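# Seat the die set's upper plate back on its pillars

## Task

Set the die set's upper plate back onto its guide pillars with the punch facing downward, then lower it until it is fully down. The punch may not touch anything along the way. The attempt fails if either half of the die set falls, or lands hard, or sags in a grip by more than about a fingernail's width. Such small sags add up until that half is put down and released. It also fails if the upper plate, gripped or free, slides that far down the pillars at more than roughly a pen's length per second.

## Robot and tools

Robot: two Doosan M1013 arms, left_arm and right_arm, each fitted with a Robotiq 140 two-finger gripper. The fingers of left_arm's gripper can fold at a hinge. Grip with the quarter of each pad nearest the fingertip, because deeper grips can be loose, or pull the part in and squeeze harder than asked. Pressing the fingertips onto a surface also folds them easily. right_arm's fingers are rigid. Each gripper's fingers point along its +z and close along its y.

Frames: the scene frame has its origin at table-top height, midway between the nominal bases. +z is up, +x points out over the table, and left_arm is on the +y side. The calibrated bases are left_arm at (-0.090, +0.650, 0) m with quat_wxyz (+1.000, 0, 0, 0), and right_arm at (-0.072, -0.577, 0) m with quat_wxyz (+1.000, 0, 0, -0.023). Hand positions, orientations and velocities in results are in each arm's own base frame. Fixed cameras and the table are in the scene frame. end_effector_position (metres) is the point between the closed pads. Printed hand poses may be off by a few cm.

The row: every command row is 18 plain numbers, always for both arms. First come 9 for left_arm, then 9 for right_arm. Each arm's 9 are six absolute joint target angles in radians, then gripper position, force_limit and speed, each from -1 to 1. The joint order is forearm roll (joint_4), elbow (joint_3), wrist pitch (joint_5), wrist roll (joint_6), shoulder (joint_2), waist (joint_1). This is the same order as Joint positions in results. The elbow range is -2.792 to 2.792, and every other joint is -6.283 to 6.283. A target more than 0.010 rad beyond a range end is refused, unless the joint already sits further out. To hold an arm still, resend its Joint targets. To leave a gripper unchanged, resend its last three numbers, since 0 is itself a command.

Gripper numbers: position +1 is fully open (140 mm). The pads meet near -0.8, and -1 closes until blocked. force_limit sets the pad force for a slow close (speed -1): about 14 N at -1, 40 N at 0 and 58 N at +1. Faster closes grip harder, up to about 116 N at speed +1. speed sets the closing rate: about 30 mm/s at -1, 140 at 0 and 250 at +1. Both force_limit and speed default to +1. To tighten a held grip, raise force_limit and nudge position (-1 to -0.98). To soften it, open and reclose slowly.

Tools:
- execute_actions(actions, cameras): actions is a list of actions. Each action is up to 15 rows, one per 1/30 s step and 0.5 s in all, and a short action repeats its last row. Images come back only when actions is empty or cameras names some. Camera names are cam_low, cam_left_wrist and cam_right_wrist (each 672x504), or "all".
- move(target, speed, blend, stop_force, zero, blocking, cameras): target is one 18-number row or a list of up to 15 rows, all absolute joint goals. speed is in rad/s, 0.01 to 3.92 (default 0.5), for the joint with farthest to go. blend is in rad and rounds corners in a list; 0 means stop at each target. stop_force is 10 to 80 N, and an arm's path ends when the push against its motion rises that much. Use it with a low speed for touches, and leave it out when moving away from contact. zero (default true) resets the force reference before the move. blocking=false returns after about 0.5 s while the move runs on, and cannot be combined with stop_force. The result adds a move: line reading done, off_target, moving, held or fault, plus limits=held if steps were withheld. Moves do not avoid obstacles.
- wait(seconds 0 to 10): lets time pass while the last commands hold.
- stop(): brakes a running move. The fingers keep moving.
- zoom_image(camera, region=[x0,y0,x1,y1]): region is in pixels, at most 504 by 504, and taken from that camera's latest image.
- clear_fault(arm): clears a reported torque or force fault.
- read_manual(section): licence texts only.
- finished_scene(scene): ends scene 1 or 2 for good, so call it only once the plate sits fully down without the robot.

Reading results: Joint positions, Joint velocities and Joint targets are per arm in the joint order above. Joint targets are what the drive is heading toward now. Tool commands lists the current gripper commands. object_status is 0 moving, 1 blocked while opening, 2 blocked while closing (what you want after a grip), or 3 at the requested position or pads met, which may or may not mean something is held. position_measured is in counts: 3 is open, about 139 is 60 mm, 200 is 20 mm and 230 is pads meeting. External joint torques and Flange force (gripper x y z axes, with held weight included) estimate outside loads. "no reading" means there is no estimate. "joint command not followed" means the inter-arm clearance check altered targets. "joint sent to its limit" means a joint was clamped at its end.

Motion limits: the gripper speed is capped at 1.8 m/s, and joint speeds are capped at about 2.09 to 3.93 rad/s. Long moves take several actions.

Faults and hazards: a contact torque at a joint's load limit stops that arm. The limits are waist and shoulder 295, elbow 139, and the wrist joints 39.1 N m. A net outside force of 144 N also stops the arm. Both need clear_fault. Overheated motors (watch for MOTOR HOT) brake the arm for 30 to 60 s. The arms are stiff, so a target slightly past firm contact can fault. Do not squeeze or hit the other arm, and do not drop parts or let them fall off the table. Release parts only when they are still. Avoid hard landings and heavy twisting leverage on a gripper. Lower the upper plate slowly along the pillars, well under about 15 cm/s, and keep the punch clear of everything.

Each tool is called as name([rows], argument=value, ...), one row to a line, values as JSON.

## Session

execute_actions(actions=[])

Scene clock: 0.00 s.
left_arm: end_effector_position=(+0.3514, +0.2288, +0.2243) position_measured=3 object_status=3 end_effector_quat_wxyz=(-0.479, +0.550, +0.679, -0.087) | right_arm: end_effector_position=(+1.0662, -0.2083, +0.1012) position_measured=3 object_status=3 end_effector_quat_wxyz=(+0.044, +0.223, +0.974, -0.005)
Joint names: [forearm roll, elbow, wrist pitch, wrist roll, shoulder, waist]
Joint positions: left_arm=[0.513 1.97 1.793 -0.244 0.278 0.097] | right_arm=[-0.01 0.768 1.337 -1.341 0.949 -0.222]
Joint velocities: within noise
Joint torques (N m): no reading
External joint torques (N m): no reading
Flange force (N): no reading
Joint targets: left_arm=[0.513 1.970 1.793 -0.244 0.278 0.097] | right_arm=[-0.010 0.768 1.337 -1.341 0.949 -0.222]
Tool commands: left_gripper/position=+1.0 left_gripper/force_limit=+1.0 left_gripper/speed=+1.0 right_gripper/position=+1.0 right_gripper/force_limit=+1.0 right_gripper/speed=+1.0

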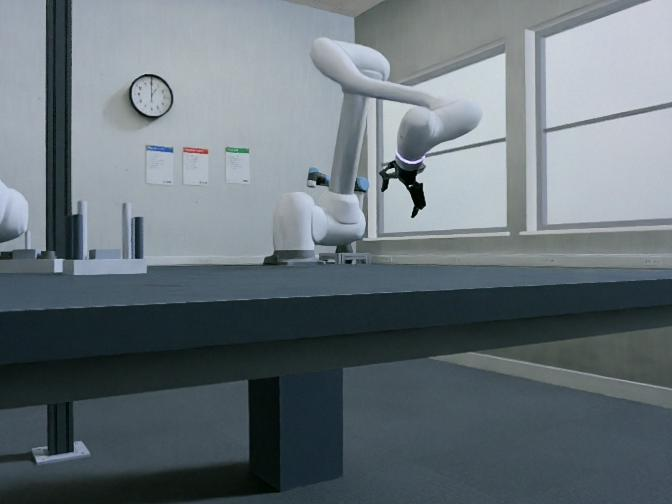

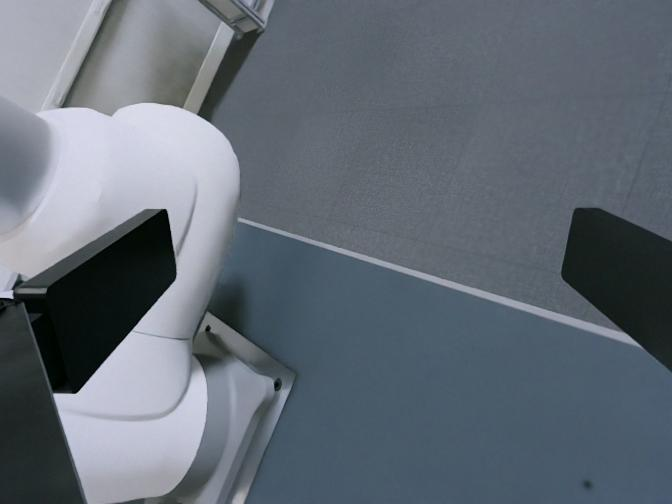

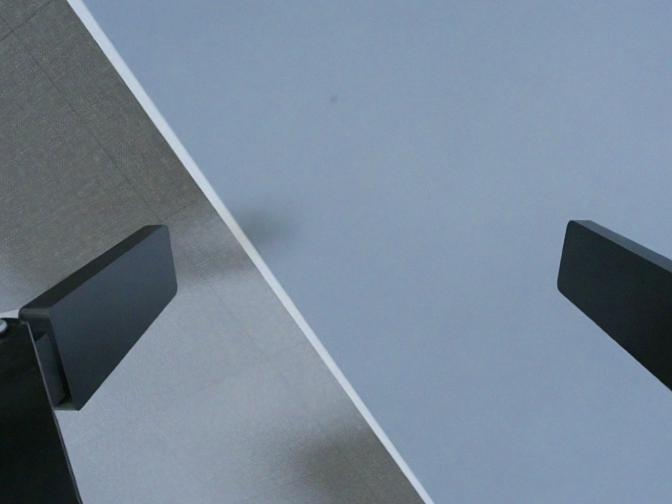

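move([
  [0.513,1.970,1.793,-0.244,0.278,0.097,1,1,1,0,0.9663,1.5927,-1.341,0.5826,-0.222,1,1,1],
  [0.513,1.970,1.793,-0.244,0.278,0.097,1,1,1,0,1.5552,1.3495,0.598,0.2369,0.6432,1,1,1],
], speed=0.9, blend=[0.2,0], cameras=["cam_right_wrist","cam_low"])

zoom_image(camera="cam_right_wrist", region=[84, 0, 588, 504])

Scene clock: 35.23 s.
left_arm: end_effector_position=(+0.3511, +0.2288, +0.2241) position_measured=3 object_status=3 end_effector_quat_wxyz=(-0.480, +0.549, +0.679, -0.088) | right_arm: end_effector_position=(+0.5322, +0.4419, +0.3000) position_measured=3 object_status=3 end_effector_quat_wxyz=(+0.000, +0.691, +0.723, +0.000)
Joint names: [forearm roll, elbow, wrist pitch, wrist roll, shoulder, waist]
Joint positions: left_arm=[0.513 1.97 1.793 -0.244 0.278 0.097] | right_arm=[0 1.555 1.35 0.598 0.237 0.643]
Joint torques (N m): left_arm=[3.86 -33.13 2.3 -0.09 -65.68 -0.54] | right_arm=[3.69 -39.73 -0.02 -0.35 -67.58 -1.19]
External joint torques (N m): left_arm=[0.13 0.87 -0.22 0.06 4.84 0.38] | right_arm=[0.56 -1.33 -0.01 0.35 1.98 1.13]
Flange force (N): left_arm=[-1.7 7.8 0.5] | right_arm=[5.3 3.4 -1.1]
Joint targets: left_arm=[0.513 1.970 1.793 -0.244 0.278 0.097] | right_arm=[0.000 1.555 1.349 0.598 0.237 0.643]
move: done; blend cut to 0.183 rad at target 1
Images, in order (width x height): cam_low 672x504, cam_right_wrist 672x504.

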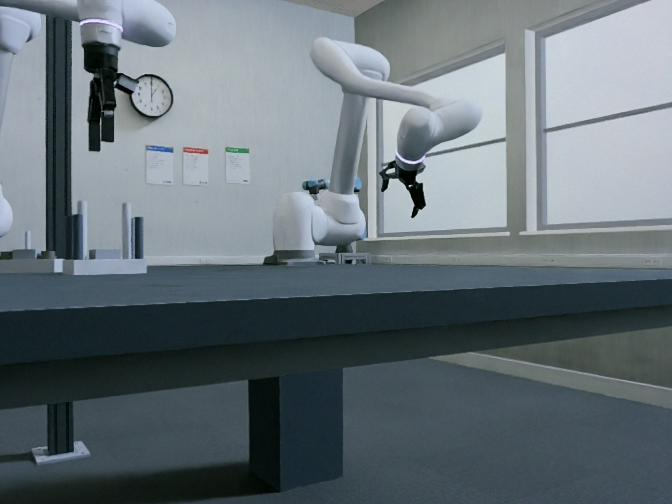

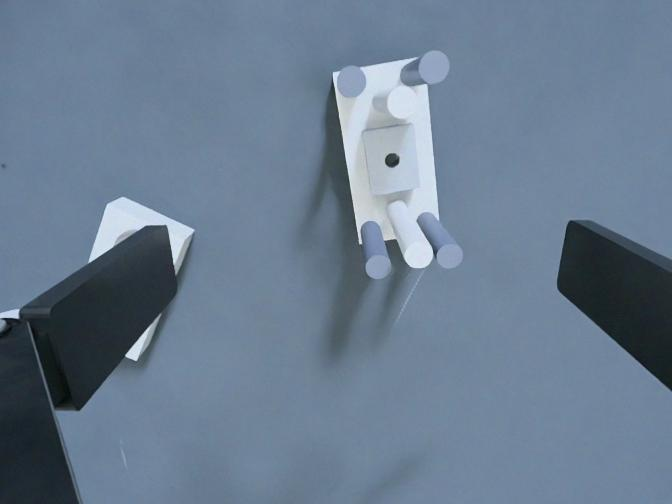

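Scaled by 1.000.

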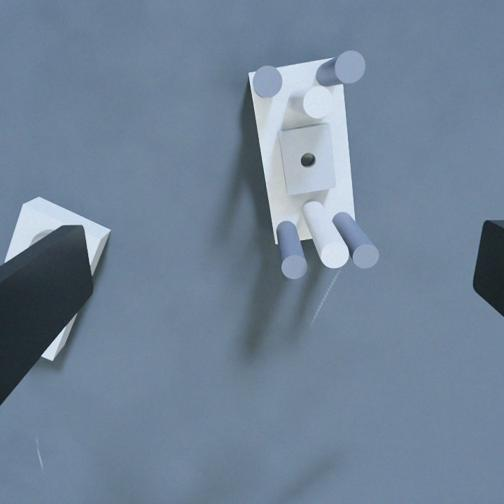

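zoom_image(camera="cam_right_wrist", region=[330, 40, 480, 190])

zoom_image(camera="cam_right_wrist", region=[330, 140, 480, 290])

move(target=[0.513,1.970,1.793,-0.244,0.278,0.097,1,1,1,0,1.9024,1.3215,0.8038,-0.0823,0.849,1,1,1], speed=0.5, cameras=["cam_right_wrist"])

zoom_image(camera="cam_right_wrist", region=[200, 100, 450, 350])

Scaled by 3.360 from the camera's 672x504 image, which has a finer 960x720 frame.

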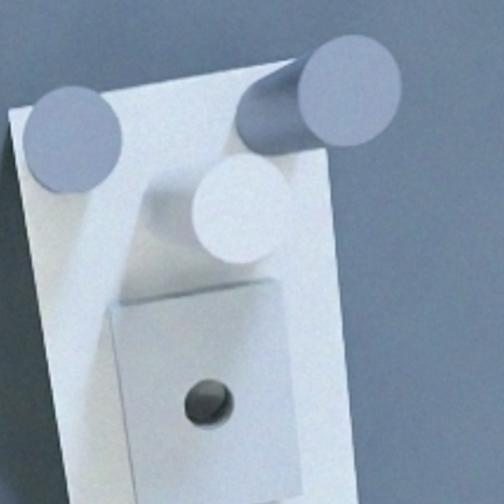

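Scaled by 3.360 from the camera's 672x504 image, which has a finer 960x720 frame.

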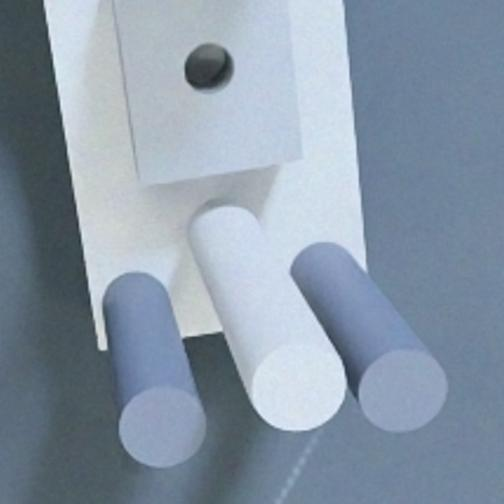

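Scene clock: 73.23 s.
left_arm: end_effector_position=(+0.3511, +0.2288, +0.2241) position_measured=3 object_status=3 end_effector_quat_wxyz=(-0.480, +0.549, +0.679, -0.088) | right_arm: end_effector_position=(+0.2984, +0.3912, +0.3000) position_measured=3 object_status=3 end_effector_quat_wxyz=(+0.000, +0.691, +0.723, +0.000)
Joint names: [forearm roll, elbow, wrist pitch, wrist roll, shoulder, waist]
Joint positions: left_arm=[0.513 1.97 1.793 -0.244 0.278 0.097] | right_arm=[0 1.902 1.321 0.804 -0.082 0.849]
Joint torques (N m): left_arm=[3.88 -33.23 2.29 -0.1 -65.6 -0.33] | right_arm=[3.75 -39.85 -0.05 -0.35 -33.79 -0.33]
External joint torques (N m): left_arm=[0.11 1.01 -0.21 0.07 4.96 0.2] | right_arm=[0.47 -0.98 0 0.35 1.37 0.46]
Flange force (N): left_arm=[-2.1 7.8 0.5] | right_arm=[4.0 1.2 -0.9]
Joint targets: left_arm=[0.513 1.970 1.793 -0.244 0.278 0.097] | right_arm=[0.000 1.902 1.321 0.804 -0.082 0.849]
move: done
Images, in order (width x height): cam_right_wrist 672x504.

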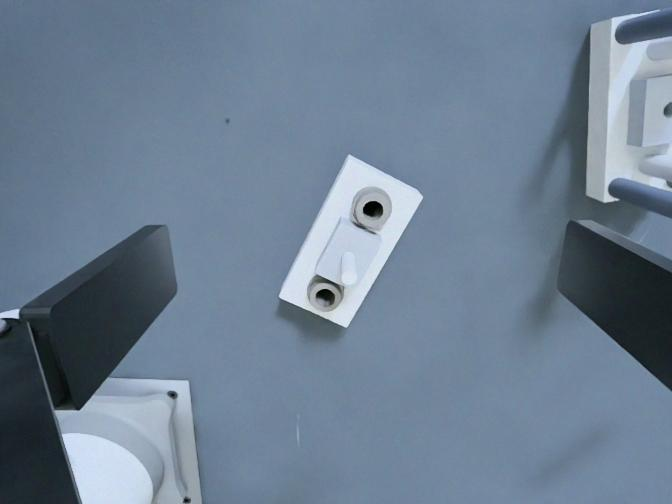

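Scaled by 2.016 from the camera's 672x504 image, which has a finer 960x720 frame.

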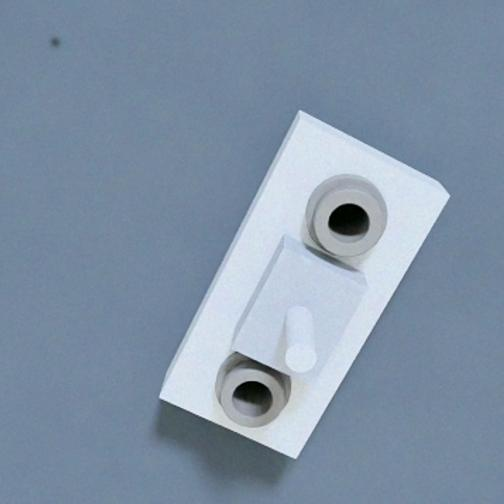

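zoom_image(camera="cam_right_wrist", region=[343, 179, 403, 239])

zoom_image(camera="cam_right_wrist", region=[295, 263, 355, 323])

Scaled by 8.400 from the camera's 672x504 image, which has a finer 960x720 frame.

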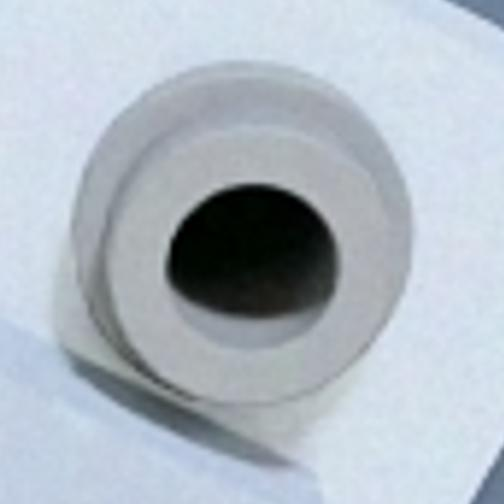

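Scaled by 8.400 from the camera's 672x504 image, which has a finer 960x720 frame.

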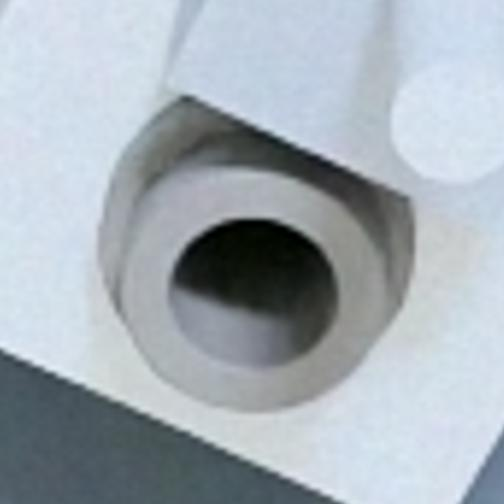

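move([
  [0,1.0,1.69,-0.5,0.45,0.0,1,1,1,0,1.9024,1.3215,0.3,-0.0823,-0.7,1,1,1],
  [0,0.6235,1.7341,-0.782,0.784,-1.2533,1,1,1,0,1.9024,1.3215,0.3,-0.0823,-0.9,1,1,1],
  [0,0.9721,1.3793,-0.782,0.7902,-1.2533,1,1,1,0,1.9024,1.3215,0.3,-0.0823,-0.9,1,1,1],
], speed=[0.9,0.7,0.4], blend=[0.1,0.05,0], cameras=["cam_left_wrist"])

Scene clock: 136.43 s.
left_arm: end_effector_position=(+0.3416, -0.9291, +0.1497) position_measured=3 object_status=3 end_effector_quat_wxyz=(+0.000, +0.853, +0.522, +0.000) | right_arm: end_effector_position=(+0.3321, -0.3630, +0.3000) position_measured=3 object_status=3 end_effector_quat_wxyz=(+0.000, +0.983, +0.184, +0.000)
Joint names: [forearm roll, elbow, wrist pitch, wrist roll, shoulder, waist]
Joint positions: left_arm=[0 0.972 1.379 -0.782 0.79 -1.253] | right_arm=[0 1.902 1.322 0.3 -0.082 -0.9]
Joint torques (N m): left_arm=[4.21 -43.73 0.17 -0.08 -121.91 -0.5] | right_arm=[3.79 -39.38 -0.07 -0.35 -33.52 -1.69]
External joint torques (N m): left_arm=[0.07 2.33 -0.15 0.08 6.68 0.11] | right_arm=[0.44 -1.43 0.05 0.35 1.45 1.61]
Flange force (N): left_arm=[-3.0 3.5 5.4] | right_arm=[5.5 3.0 -1.6]
Joint targets: left_arm=[0.000 0.972 1.379 -0.782 0.790 -1.253] | right_arm=[0.000 1.902 1.321 0.300 -0.082 -0.900]
move: done
Images, in order (width x height): cam_left_wrist 672x504.

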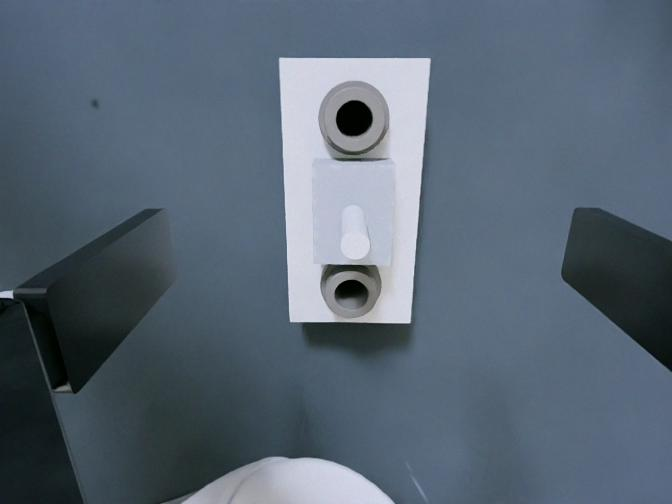

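move([
  [0,1.0939,1.2167,-0.777,0.831,-1.248,1,1,1,0,1.9024,1.3215,0.3,-0.0823,-0.9,1,1,1],
  [0,1.0939,1.2167,-0.777,0.831,-1.248,-1,1,-1,0,1.9024,1.3215,0.3,-0.0823,-0.9,1,1,1],
], speed=0.2, cameras=["cam_left_wrist"])

wait(seconds=0.3)

Scene clock: 155.87 s.
left_arm: end_effector_position=(+0.3443, -0.9206, +0.0442) position_measured=111 object_status=0 end_effector_quat_wxyz=(+0.000, +0.853, +0.523, +0.000) | right_arm: end_effector_position=(+0.3321, -0.3630, +0.3000) position_measured=3 object_status=3 end_effector_quat_wxyz=(+0.000, +0.983, +0.184, +0.000)
Joint names: [forearm roll, elbow, wrist pitch, wrist roll, shoulder, waist]
Joint positions: left_arm=[0 1.094 1.217 -0.777 0.831 -1.248] | right_arm=[0 1.902 1.322 0.3 -0.082 -0.9]
Joint torques (N m): left_arm=[5.02 -31.94 -3.02 -0.44 -98.87 2.29] | right_arm=[3.84 -39.89 -0.05 -0.34 -33.39 -1.46]
External joint torques (N m): left_arm=[-0.91 -7.73 3.05 0.44 -17.85 -2.34] | right_arm=[0.37 -0.82 0.02 0.34 1.69 1.14]
Flange force (N): left_arm=[-0.6 -2.2 -21.0] | right_arm=[4.3 2.9 -0.5]
Joint targets: left_arm=[0.000 1.094 1.217 -0.777 0.831 -1.248] | right_arm=[0.000 1.902 1.321 0.300 -0.082 -0.900]
move: done
Images, in order (width x height): cam_left_wrist 672x504.

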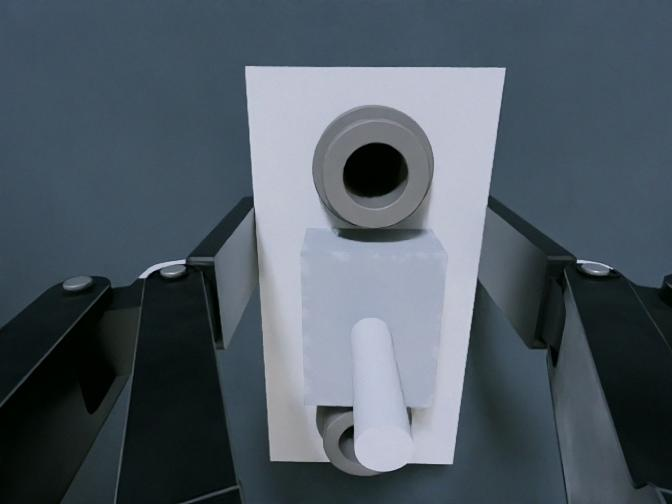

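Scene clock: 156.17 s.
left_arm: end_effector_position=(+0.3443, -0.9206, +0.0442) position_measured=111 object_status=2 end_effector_quat_wxyz=(+0.000, +0.853, +0.523, +0.000) | right_arm: end_effector_position=(+0.3321, -0.3630, +0.3000) position_measured=3 object_status=3 end_effector_quat_wxyz=(+0.000, +0.983, +0.184, +0.000)
Joint names: [forearm roll, elbow, wrist pitch, wrist roll, shoulder, waist]
Joint positions: left_arm=[0 1.094 1.217 -0.777 0.831 -1.248] | right_arm=[0 1.902 1.322 0.3 -0.082 -0.9]
Joint torques (N m): left_arm=[5 -31.87 -3.01 -0.46 -98.97 2.28] | right_arm=[3.8 -39.73 -0.05 -0.38 -33.48 -0.91]
External joint torques (N m): left_arm=[-0.92 -7.66 3.03 0.46 -17.3 -2.65] | right_arm=[0.42 -1.01 0.03 0.38 1.4 0.77]
Flange force (N): left_arm=[-1.2 -1.9 -20.6] | right_arm=[3.6 2.9 -1.0]
Joint targets: left_arm=[0.000 1.094 1.217 -0.777 0.831 -1.248] | right_arm=[0.000 1.902 1.321 0.300 -0.082 -0.900]
Tool commands: left_gripper/position=-1.0 left_gripper/force_limit=+1.0 left_gripper/speed=-1.0 right_gripper/position=+1.0 right_gripper/force_limit=+1.0 right_gripper/speed=+1.0
wait: 0.30 s; at rest by 0.17 s

move([
  [0,1.0697,1.2592,-0.777,0.8127,-1.248,-1,1,-1,0,1.9024,1.3215,0.3,-0.0823,-0.9,1,1,1],
  [0,0.6571,1.7194,-0.777,0.7651,-1.248,-1,1,-1,0,1.9024,1.3215,0.3,-0.0823,-0.9,1,1,1],
  [-1.5208,1.6213,1.6517,0.5539,0.5015,-0.3413,-1,1,-1,0,1.9024,1.3215,0.3,-0.0823,-0.9,1,1,1],
], speed=[0.07,0.35,0.5], blend=[0.02,0.06,0], cameras=["cam_left_wrist"])

move(target=[-1.5208,1.6213,1.6517,0.5539,0.5015,-0.3413,-1,1,-1,2.3026,2.1767,0.8421,-0.9327,0.0368,0.592,1,1,1], speed=0.6, cameras=["cam_left_wrist","cam_right_wrist"])

Scene clock: 185.63 s.
left_arm: end_effector_position=(+0.6004, -0.5280, +0.4030) position_measured=111 object_status=2 end_effector_quat_wxyz=(+0.380, +0.596, +0.380, -0.596) | right_arm: end_effector_position=(+0.3321, -0.3630, +0.3000) position_measured=3 object_status=3 end_effector_quat_wxyz=(+0.000, +0.983, +0.184, +0.000)
Joint names: [forearm roll, elbow, wrist pitch, wrist roll, shoulder, waist]
Joint positions: left_arm=[-1.521 1.621 1.652 0.554 0.502 -0.341] | right_arm=[0 1.902 1.322 0.3 -0.082 -0.9]
Joint torques (N m): left_arm=[-7.5 -42.21 5.08 -0.07 -102.72 -0.65] | right_arm=[3.79 -40.12 -0.02 -0.37 -33.5 -1.11]
External joint torques (N m): left_arm=[5.36 8.93 -3.64 0.07 19.63 0.92] | right_arm=[0.43 -0.65 -0.01 0.37 1.5 0.88]
Flange force (N): left_arm=[24.2 6.3 -1.7] | right_arm=[3.7 2.5 -0.3]
Joint targets: left_arm=[-1.521 1.621 1.652 0.554 0.501 -0.341] | right_arm=[0.000 1.902 1.321 0.300 -0.082 -0.900]
move: done
Images, in order (width x height): cam_left_wrist 672x504.

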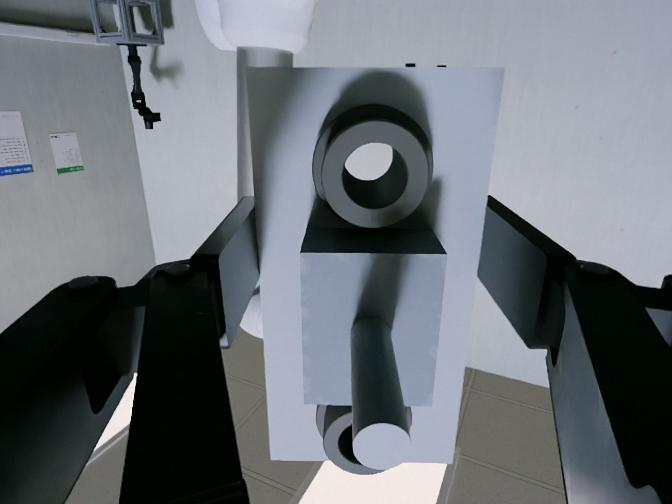

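Scene clock: 189.87 s.
left_arm: end_effector_position=(+0.6004, -0.5279, +0.4030) position_measured=111 object_status=2 end_effector_quat_wxyz=(+0.380, +0.596, +0.380, -0.596) | right_arm: end_effector_position=(+0.4976, +0.5985, +0.4370) position_measured=3 object_status=3 end_effector_quat_wxyz=(-0.394, +0.588, +0.393, +0.587)
Joint names: [forearm roll, elbow, wrist pitch, wrist roll, shoulder, waist]
Joint positions: left_arm=[-1.521 1.621 1.652 0.554 0.501 -0.341] | right_arm=[2.303 2.177 0.842 -0.933 0.037 0.592]
Joint torques (N m): left_arm=[-7.5 -42.57 5.08 -0.08 -102.74 -0.55] | right_arm=[-1.44 -36.69 2.13 -0.28 -43.38 -0.75]
External joint torques (N m): left_arm=[5.34 9.26 -3.63 0.08 19.55 0.49] | right_arm=[0.33 -1.3 0.07 0.28 0.85 0.92]
Flange force (N): left_arm=[24.3 5.5 -1.1] | right_arm=[0.3 -0.1 4.3]
Joint targets: left_arm=[-1.521 1.621 1.652 0.554 0.501 -0.341] | right_arm=[2.303 2.177 0.842 -0.933 0.037 0.592]
move: done
Images, in order (width x height): cam_left_wrist 672x504, cam_right_wrist 672x504.

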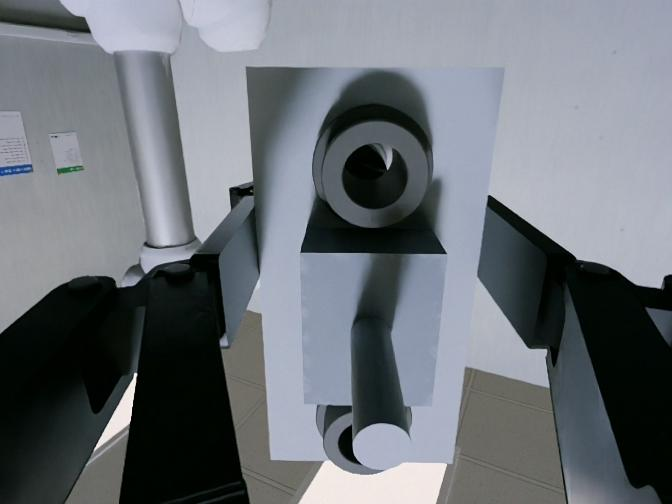

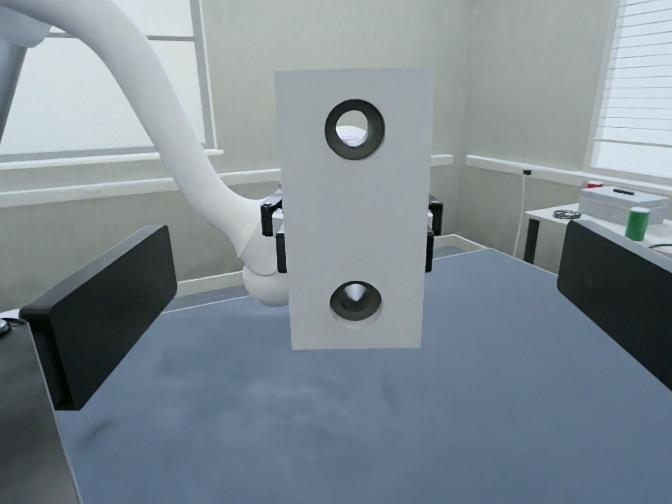

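move([
  [-1.5208,1.6213,1.6517,0.5539,0.5015,-0.3413,-1,1,-1,2.3876,2.0454,0.7788,-0.9816,0.1491,0.6787,1,1,1],
  [-1.5208,1.6213,1.6517,0.5539,0.5015,-0.3413,-1,1,-1,2.3876,2.0454,0.7788,-0.9816,0.1491,0.6787,-1,1,-1],
], speed=0.1, cameras=["cam_low","cam_right_wrist"])

wait(seconds=0.5)

Scene clock: 212.40 s.
left_arm: end_effector_position=(+0.6005, -0.5279, +0.4030) position_measured=111 object_status=2 end_effector_quat_wxyz=(+0.380, +0.596, +0.380, -0.596) | right_arm: end_effector_position=(+0.5298, +0.6770, +0.4391) position_measured=111 object_status=0 end_effector_quat_wxyz=(-0.394, +0.588, +0.394, +0.587)
Joint names: [forearm roll, elbow, wrist pitch, wrist roll, shoulder, waist]
Joint positions: left_arm=[-1.521 1.621 1.652 0.554 0.502 -0.341] | right_arm=[2.388 2.045 0.779 -0.982 0.149 0.679]
Joint torques (N m): left_arm=[-5.65 -39.97 10.29 0.68 -111.36 -22.6] | right_arm=[1.36 -43.36 -1.92 -0.05 -43.95 -9.19]
External joint torques (N m): left_arm=[3.48 6.64 -8.84 -0.68 28.1 22.41] | right_arm=[-2.84 5.22 4.2 0.05 -9.48 9.16]
Flange force (N): left_arm=[28.7 21.5 -24.8] | right_arm=[3.1 -15.5 -18.3]
Joint targets: left_arm=[-1.521 1.621 1.652 0.554 0.501 -0.341] | right_arm=[2.388 2.045 0.779 -0.982 0.149 0.679]
move: done
Images, in order (width x height): cam_low 672x504, cam_right_wrist 672x504.

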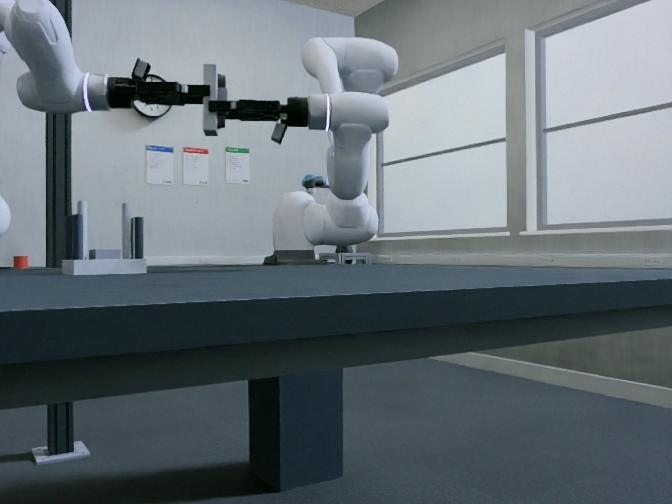

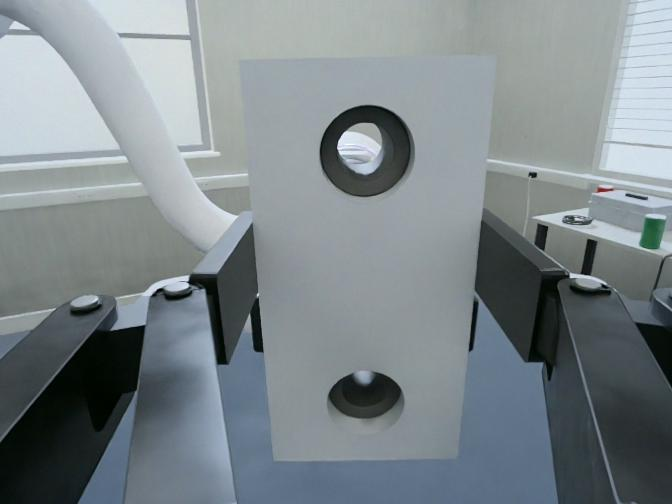

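Scene clock: 212.90 s.
left_arm: end_effector_position=(+0.6004, -0.5279, +0.4030) position_measured=111 object_status=2 end_effector_quat_wxyz=(+0.380, +0.596, +0.380, -0.596) | right_arm: end_effector_position=(+0.5298, +0.6770, +0.4391) position_measured=111 object_status=2 end_effector_quat_wxyz=(-0.393, +0.588, +0.394, +0.587)
Joint names: [forearm roll, elbow, wrist pitch, wrist roll, shoulder, waist]
Joint positions: left_arm=[-1.521 1.621 1.652 0.554 0.502 -0.341] | right_arm=[2.388 2.045 0.779 -0.982 0.149 0.679]
Joint torques (N m): left_arm=[-5.5 -39.72 10.72 0.74 -111.71 -24.48] | right_arm=[1.39 -43.69 -2.17 -0.14 -43.28 -9.23]
External joint torques (N m): left_arm=[3.33 6.31 -9.26 -0.74 28.07 24.38] | right_arm=[-2.87 5.28 4.48 0.14 -11 9.28]
Flange force (N): left_arm=[28.3 22.1 -26.9] | right_arm=[4.5 -16.3 -20.6]
Joint targets: left_arm=[-1.521 1.621 1.652 0.554 0.501 -0.341] | right_arm=[2.388 2.045 0.779 -0.982 0.149 0.679]
Tool commands: left_gripper/position=-1.0 left_gripper/force_limit=+1.0 left_gripper/speed=-1.0 right_gripper/position=-1.0 right_gripper/force_limit=+1.0 right_gripper/speed=-1.0
wait: 0.50 s; at rest by 0.17 s

move([
  [-1.5208,1.6213,1.6517,0.5539,0.5015,-0.3413,1,1,-1,2.3876,2.0454,0.7788,-0.9816,0.1491,0.6787,-1,1,-1],
  [-1.4224,1.5346,1.8247,0.5367,0.5541,-0.143,1,1,-1,2.3876,2.0454,0.7788,-0.9816,0.1491,0.6787,-1,1,-1],
], speed=0.2)

move([
  [-1.4224,1.5346,1.8247,0.5367,0.5541,-0.143,1,1,-1,0,1.4031,1.4820,-2.752,0.2565,0.5938,-1,1,-1],
  [-1.4853,1.2660,1.7028,-2.5649,0.8758,-0.3665,1,1,-1,0,1.5772,1.2690,-2.752,0.2954,0.5938,-1,1,-1],
], speed=[0.5,0.6], cameras=["all"])

zoom_image(camera="cam_right_wrist", region=[310, 90, 430, 210])

zoom_image(camera="cam_left_wrist", region=[220, 130, 460, 370])

Scene clock: 265.70 s.
left_arm: end_effector_position=(+0.6680, -0.3830, +0.4030) position_measured=3 object_status=3 end_effector_quat_wxyz=(+0.380, +0.596, +0.380, -0.596) | right_arm: end_effector_position=(+0.5298, +0.6770, +0.4391) position_measured=111 object_status=2 end_effector_quat_wxyz=(-0.393, +0.588, +0.394, +0.587)
Joint names: [forearm roll, elbow, wrist pitch, wrist roll, shoulder, waist]
Joint positions: left_arm=[-1.422 1.535 1.825 0.537 0.554 -0.143] | right_arm=[2.388 2.045 0.779 -0.982 0.149 0.679]
Joint torques (N m): left_arm=[-1.78 -34.54 1.58 -0.04 -94.21 -0.56] | right_arm=[0.72 -51.12 7.71 -0.28 -70.48 -1.33]
External joint torques (N m): left_arm=[0.05 0.79 -0.18 0.04 5.56 0.5] | right_arm=[-2.2 12.88 -5.42 0.28 16.75 1.39]
Flange force (N): left_arm=[5.1 5.4 -2.4] | right_arm=[-18.3 -1.0 4.6]
Joint targets: left_arm=[-1.422 1.535 1.825 0.537 0.554 -0.143] | right_arm=[2.388 2.045 0.779 -0.982 0.149 0.679]
move: done

Scene clock: 275.97 s.
left_arm: end_effector_position=(+0.7287, -0.5787, +0.2603) position_measured=3 object_status=3 end_effector_quat_wxyz=(+0.567, +0.284, -0.647, +0.422) | right_arm: end_effector_position=(+0.5733, +0.4287, +0.2557) position_measured=111 object_status=2 end_effector_quat_wxyz=(+0.000, +0.775, -0.631, +0.000)
Joint names: [forearm roll, elbow, wrist pitch, wrist roll, shoulder, waist]
Joint positions: left_arm=[-1.481 1.285 1.712 -2.341 0.853 -0.35] | right_arm=[0 1.565 1.284 -2.752 0.293 0.594]
Joint torques (N m): left_arm=[-2.03 -33.63 1.67 -0.07 -117.38 -0.67] | right_arm=[3.85 -49.23 -0.01 -0.26 -85.17 -0.69]
External joint torques (N m): left_arm=[0.08 1 -0.2 0.06 6.72 0.31] | right_arm=[0.23 9.1 0.02 0.25 15.42 0.8]
Flange force (N): left_arm=[-7.8 -4.8 -1.5] | right_arm=[-3.5 -4.0 18.4]
Joint targets: left_arm=[-1.481 1.285 1.712 -2.341 0.853 -0.350] | right_arm=[0.000 1.565 1.284 -2.752 0.293 0.594]
move: off_target (left_arm, right_arm; path cut at 10 s); path passed 1 of 2 targets; left_arm: the wrist roll is farthest, 0.223 rad from its target; right_arm: the wrist pitch is farthest, 0.015 rad from its target

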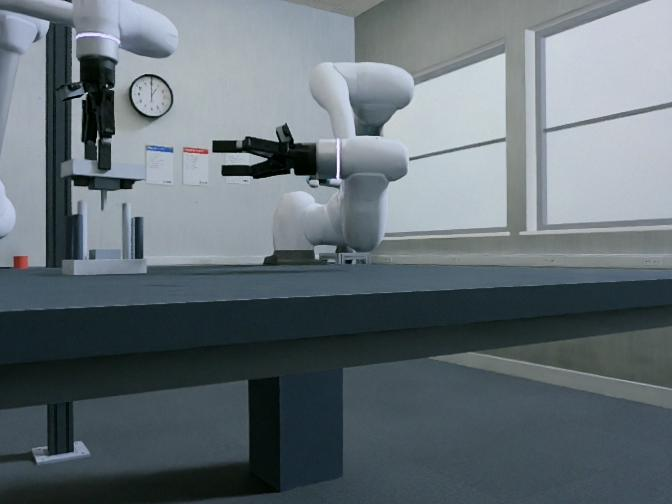

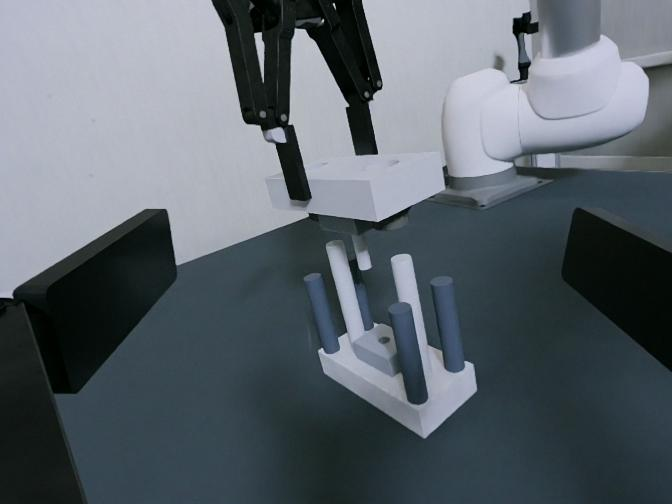

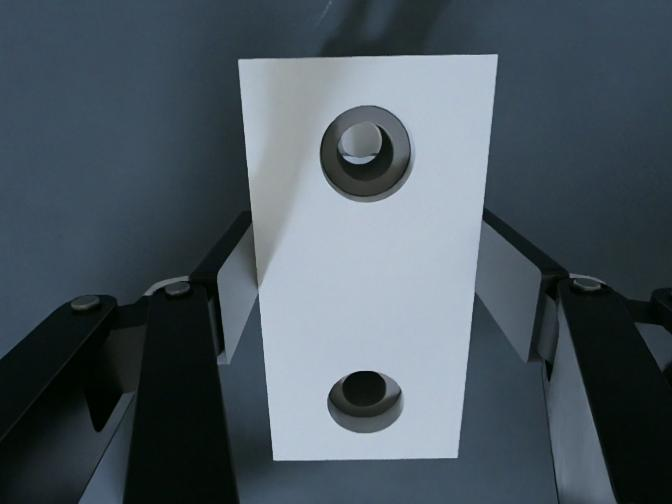

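Scaled by 4.200 from the camera's 672x504 image, which has a finer 960x720 frame.

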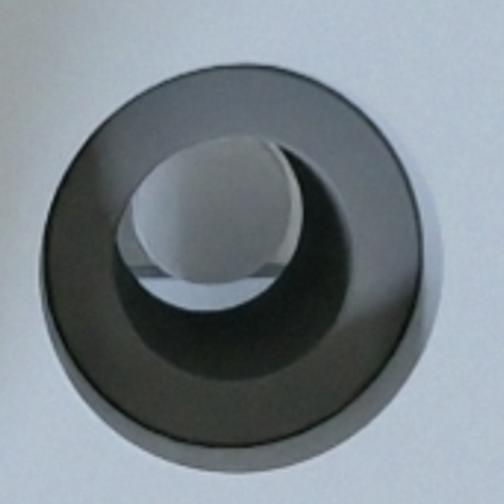

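Scaled by 2.100 from the camera's 672x504 image, which has a finer 960x720 frame.

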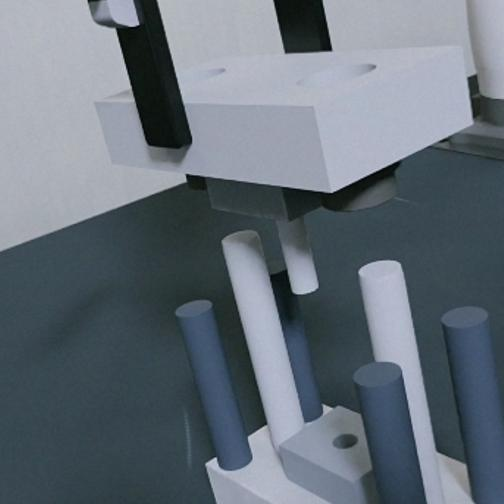

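move([
  [-1.4853,1.2660,1.7028,-2.5649,0.8758,-0.3665,1,1,-1,0,1.5772,1.2690,-2.752,0.2954,0.5938,-1,1,-1],
], speed=0.4, cameras=["all"])

zoom_image(camera="cam_right_wrist", region=[310, 90, 430, 210])

zoom_image(camera="cam_left_wrist", region=[240, 130, 440, 330])

zoom_image(camera="cam_low", region=[50, 155, 160, 280])

Scene clock: 285.03 s.
left_arm: end_effector_position=(+0.7297, -0.5950, +0.2474) position_measured=3 object_status=3 end_effector_quat_wxyz=(+0.612, +0.354, -0.612, +0.354) | right_arm: end_effector_position=(+0.5727, +0.4282, +0.2470) position_measured=111 object_status=2 end_effector_quat_wxyz=(+0.000, +0.775, -0.631, +0.000)
Joint names: [forearm roll, elbow, wrist pitch, wrist roll, shoulder, waist]
Joint positions: left_arm=[-1.485 1.266 1.703 -2.565 0.876 -0.367] | right_arm=[0 1.577 1.269 -2.752 0.295 0.594]
Joint torques (N m): left_arm=[-2.04 -33.55 1.68 -0.06 -118.71 -0.46] | right_arm=[3.9 -48.81 0.01 -0.32 -84.45 -1.08]
External joint torques (N m): left_arm=[0.11 0.97 -0.2 0.06 6.46 0.78] | right_arm=[0.17 8.71 0.01 0.32 14.08 1.08]
Flange force (N): left_arm=[-6.3 -6.1 -1.9] | right_arm=[-3.4 -2.6 17.5]
Joint targets: left_arm=[-1.485 1.266 1.703 -2.565 0.876 -0.366] | right_arm=[0.000 1.577 1.269 -2.752 0.295 0.594]
move: done

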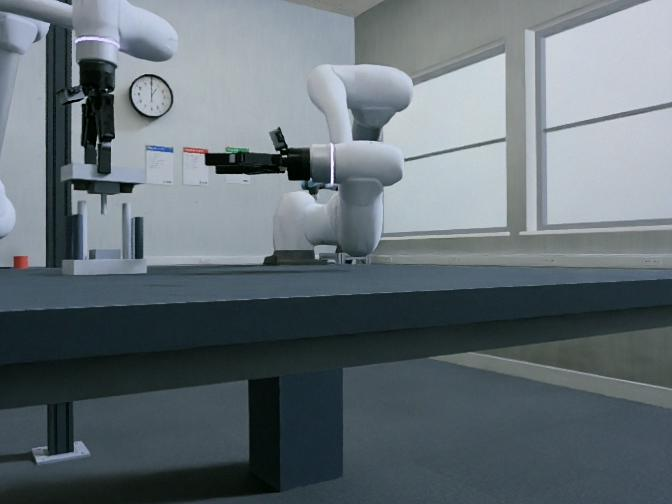

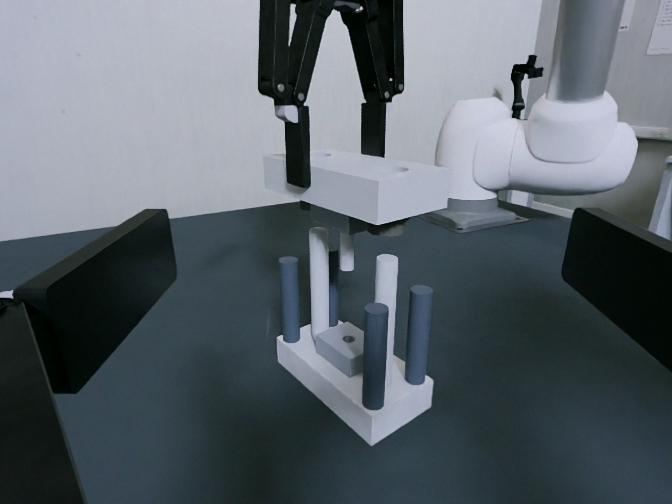

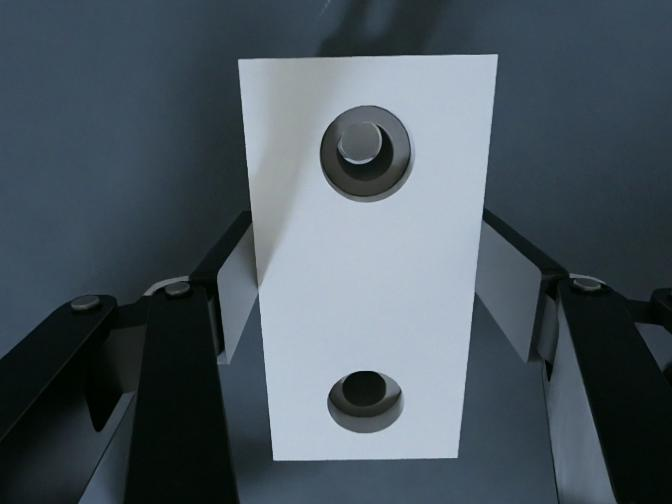

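Scaled by 4.200 from the camera's 672x504 image, which has a finer 960x720 frame.

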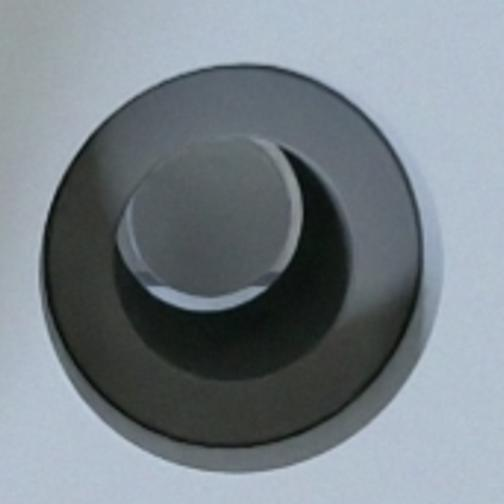

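Scaled by 2.520 from the camera's 672x504 image, which has a finer 960x720 frame.

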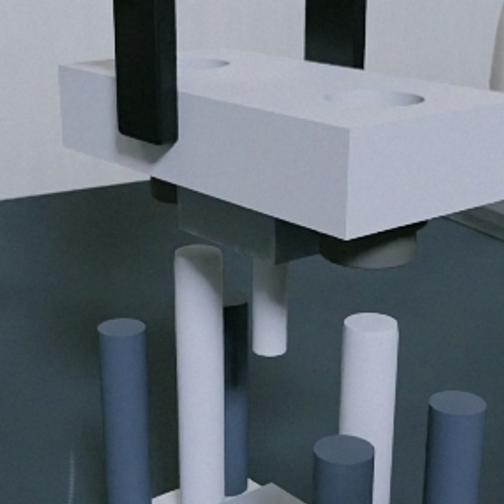

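Scaled by 4.032 from the camera's 672x504 image, which has a finer 960x720 frame.

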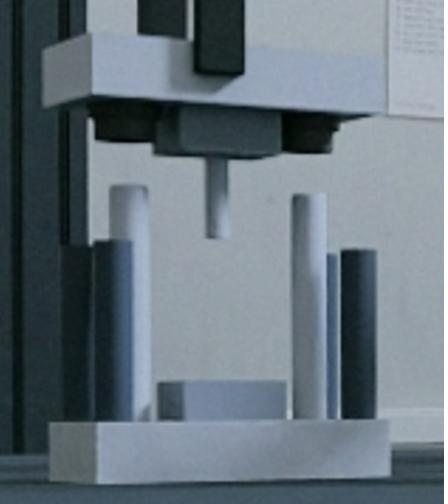

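move([
  [-1.4853,1.2660,1.7028,-2.5649,0.8758,-0.3665,1,1,-1,0,1.5950,1.2463,-2.752,0.3004,0.5939,-1,1,-1],
], speed=0.06, cameras=["all"])

zoom_image(camera="cam_right_wrist", region=[310, 90, 430, 210])

zoom_image(camera="cam_left_wrist", region=[280, 190, 440, 350])

zoom_image(camera="cam_low", region=[60, 160, 150, 230])

Scene clock: 310.20 s.
left_arm: end_effector_position=(+0.7297, -0.5949, +0.2474) position_measured=3 object_status=3 end_effector_quat_wxyz=(+0.612, +0.354, -0.612, +0.354) | right_arm: end_effector_position=(+0.5718, +0.4277, +0.2339) position_measured=111 object_status=2 end_effector_quat_wxyz=(+0.000, +0.776, -0.631, +0.000)
Joint names: [forearm roll, elbow, wrist pitch, wrist roll, shoulder, waist]
Joint positions: left_arm=[-1.485 1.266 1.703 -2.565 0.876 -0.366] | right_arm=[0 1.595 1.246 -2.752 0.3 0.594]
Joint torques (N m): left_arm=[-2.02 -33.58 1.68 -0.03 -118.72 -0.55] | right_arm=[3.79 -48.3 -0.02 -0.34 -85.87 -0.47]
External joint torques (N m): left_arm=[0.06 0.85 -0.19 0.03 6.01 0.69] | right_arm=[0.26 8.4 0.04 0.34 14.9 0.38]
Flange force (N): left_arm=[-5.8 -5.8 -1.7] | right_arm=[-3.3 -4.6 17.6]
Joint targets: left_arm=[-1.485 1.266 1.703 -2.565 0.876 -0.366] | right_arm=[0.000 1.595 1.246 -2.752 0.300 0.594]
move: done

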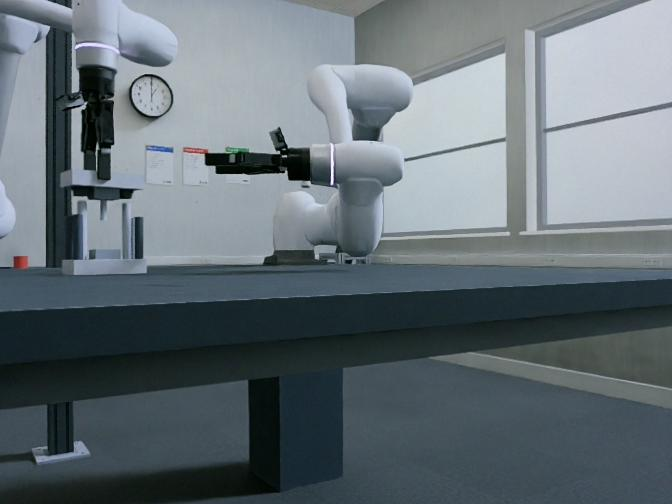

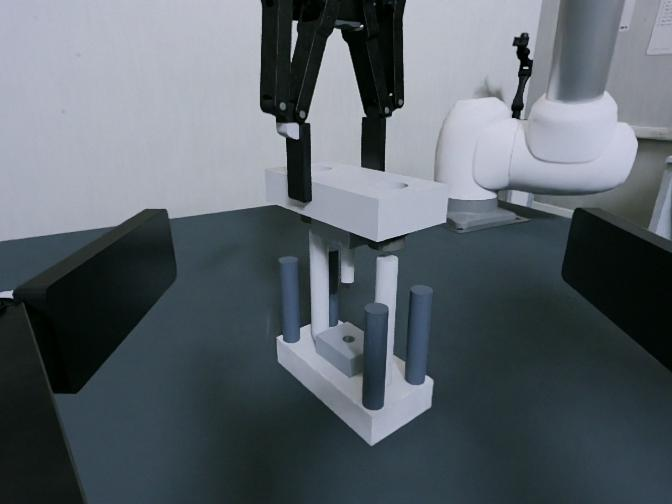

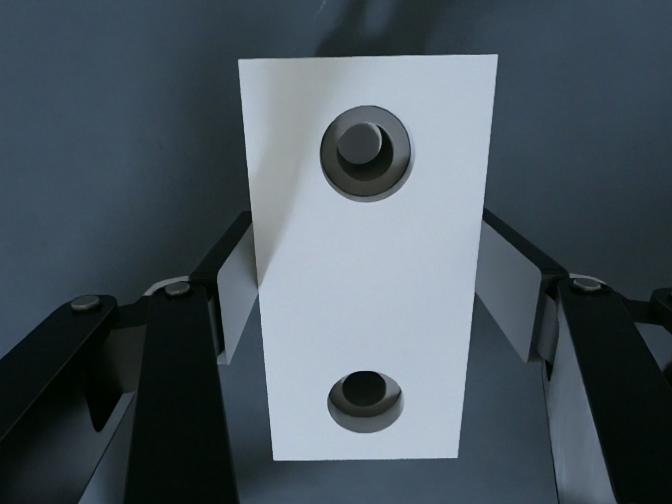

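Scaled by 4.200 from the camera's 672x504 image, which has a finer 960x720 frame.

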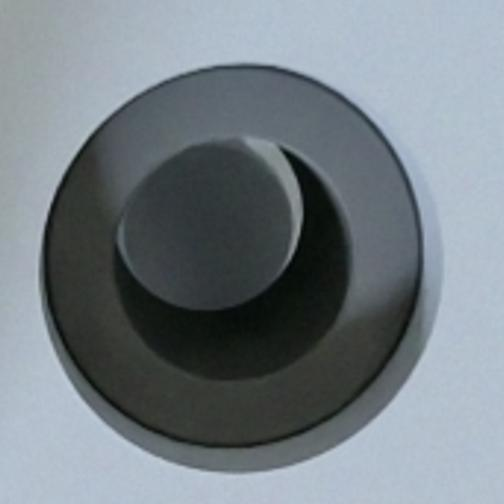

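Scaled by 3.150 from the camera's 672x504 image, which has a finer 960x720 frame.

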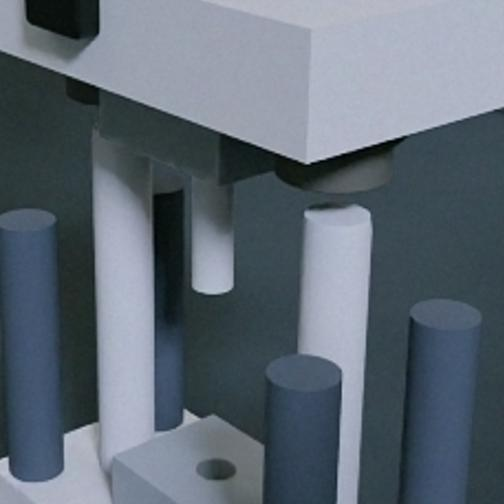

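Scaled by 5.600 from the camera's 672x504 image, which has a finer 960x720 frame.

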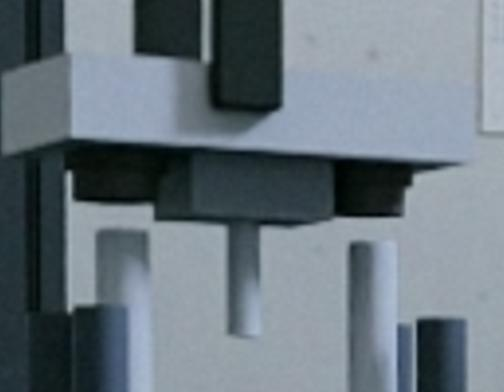

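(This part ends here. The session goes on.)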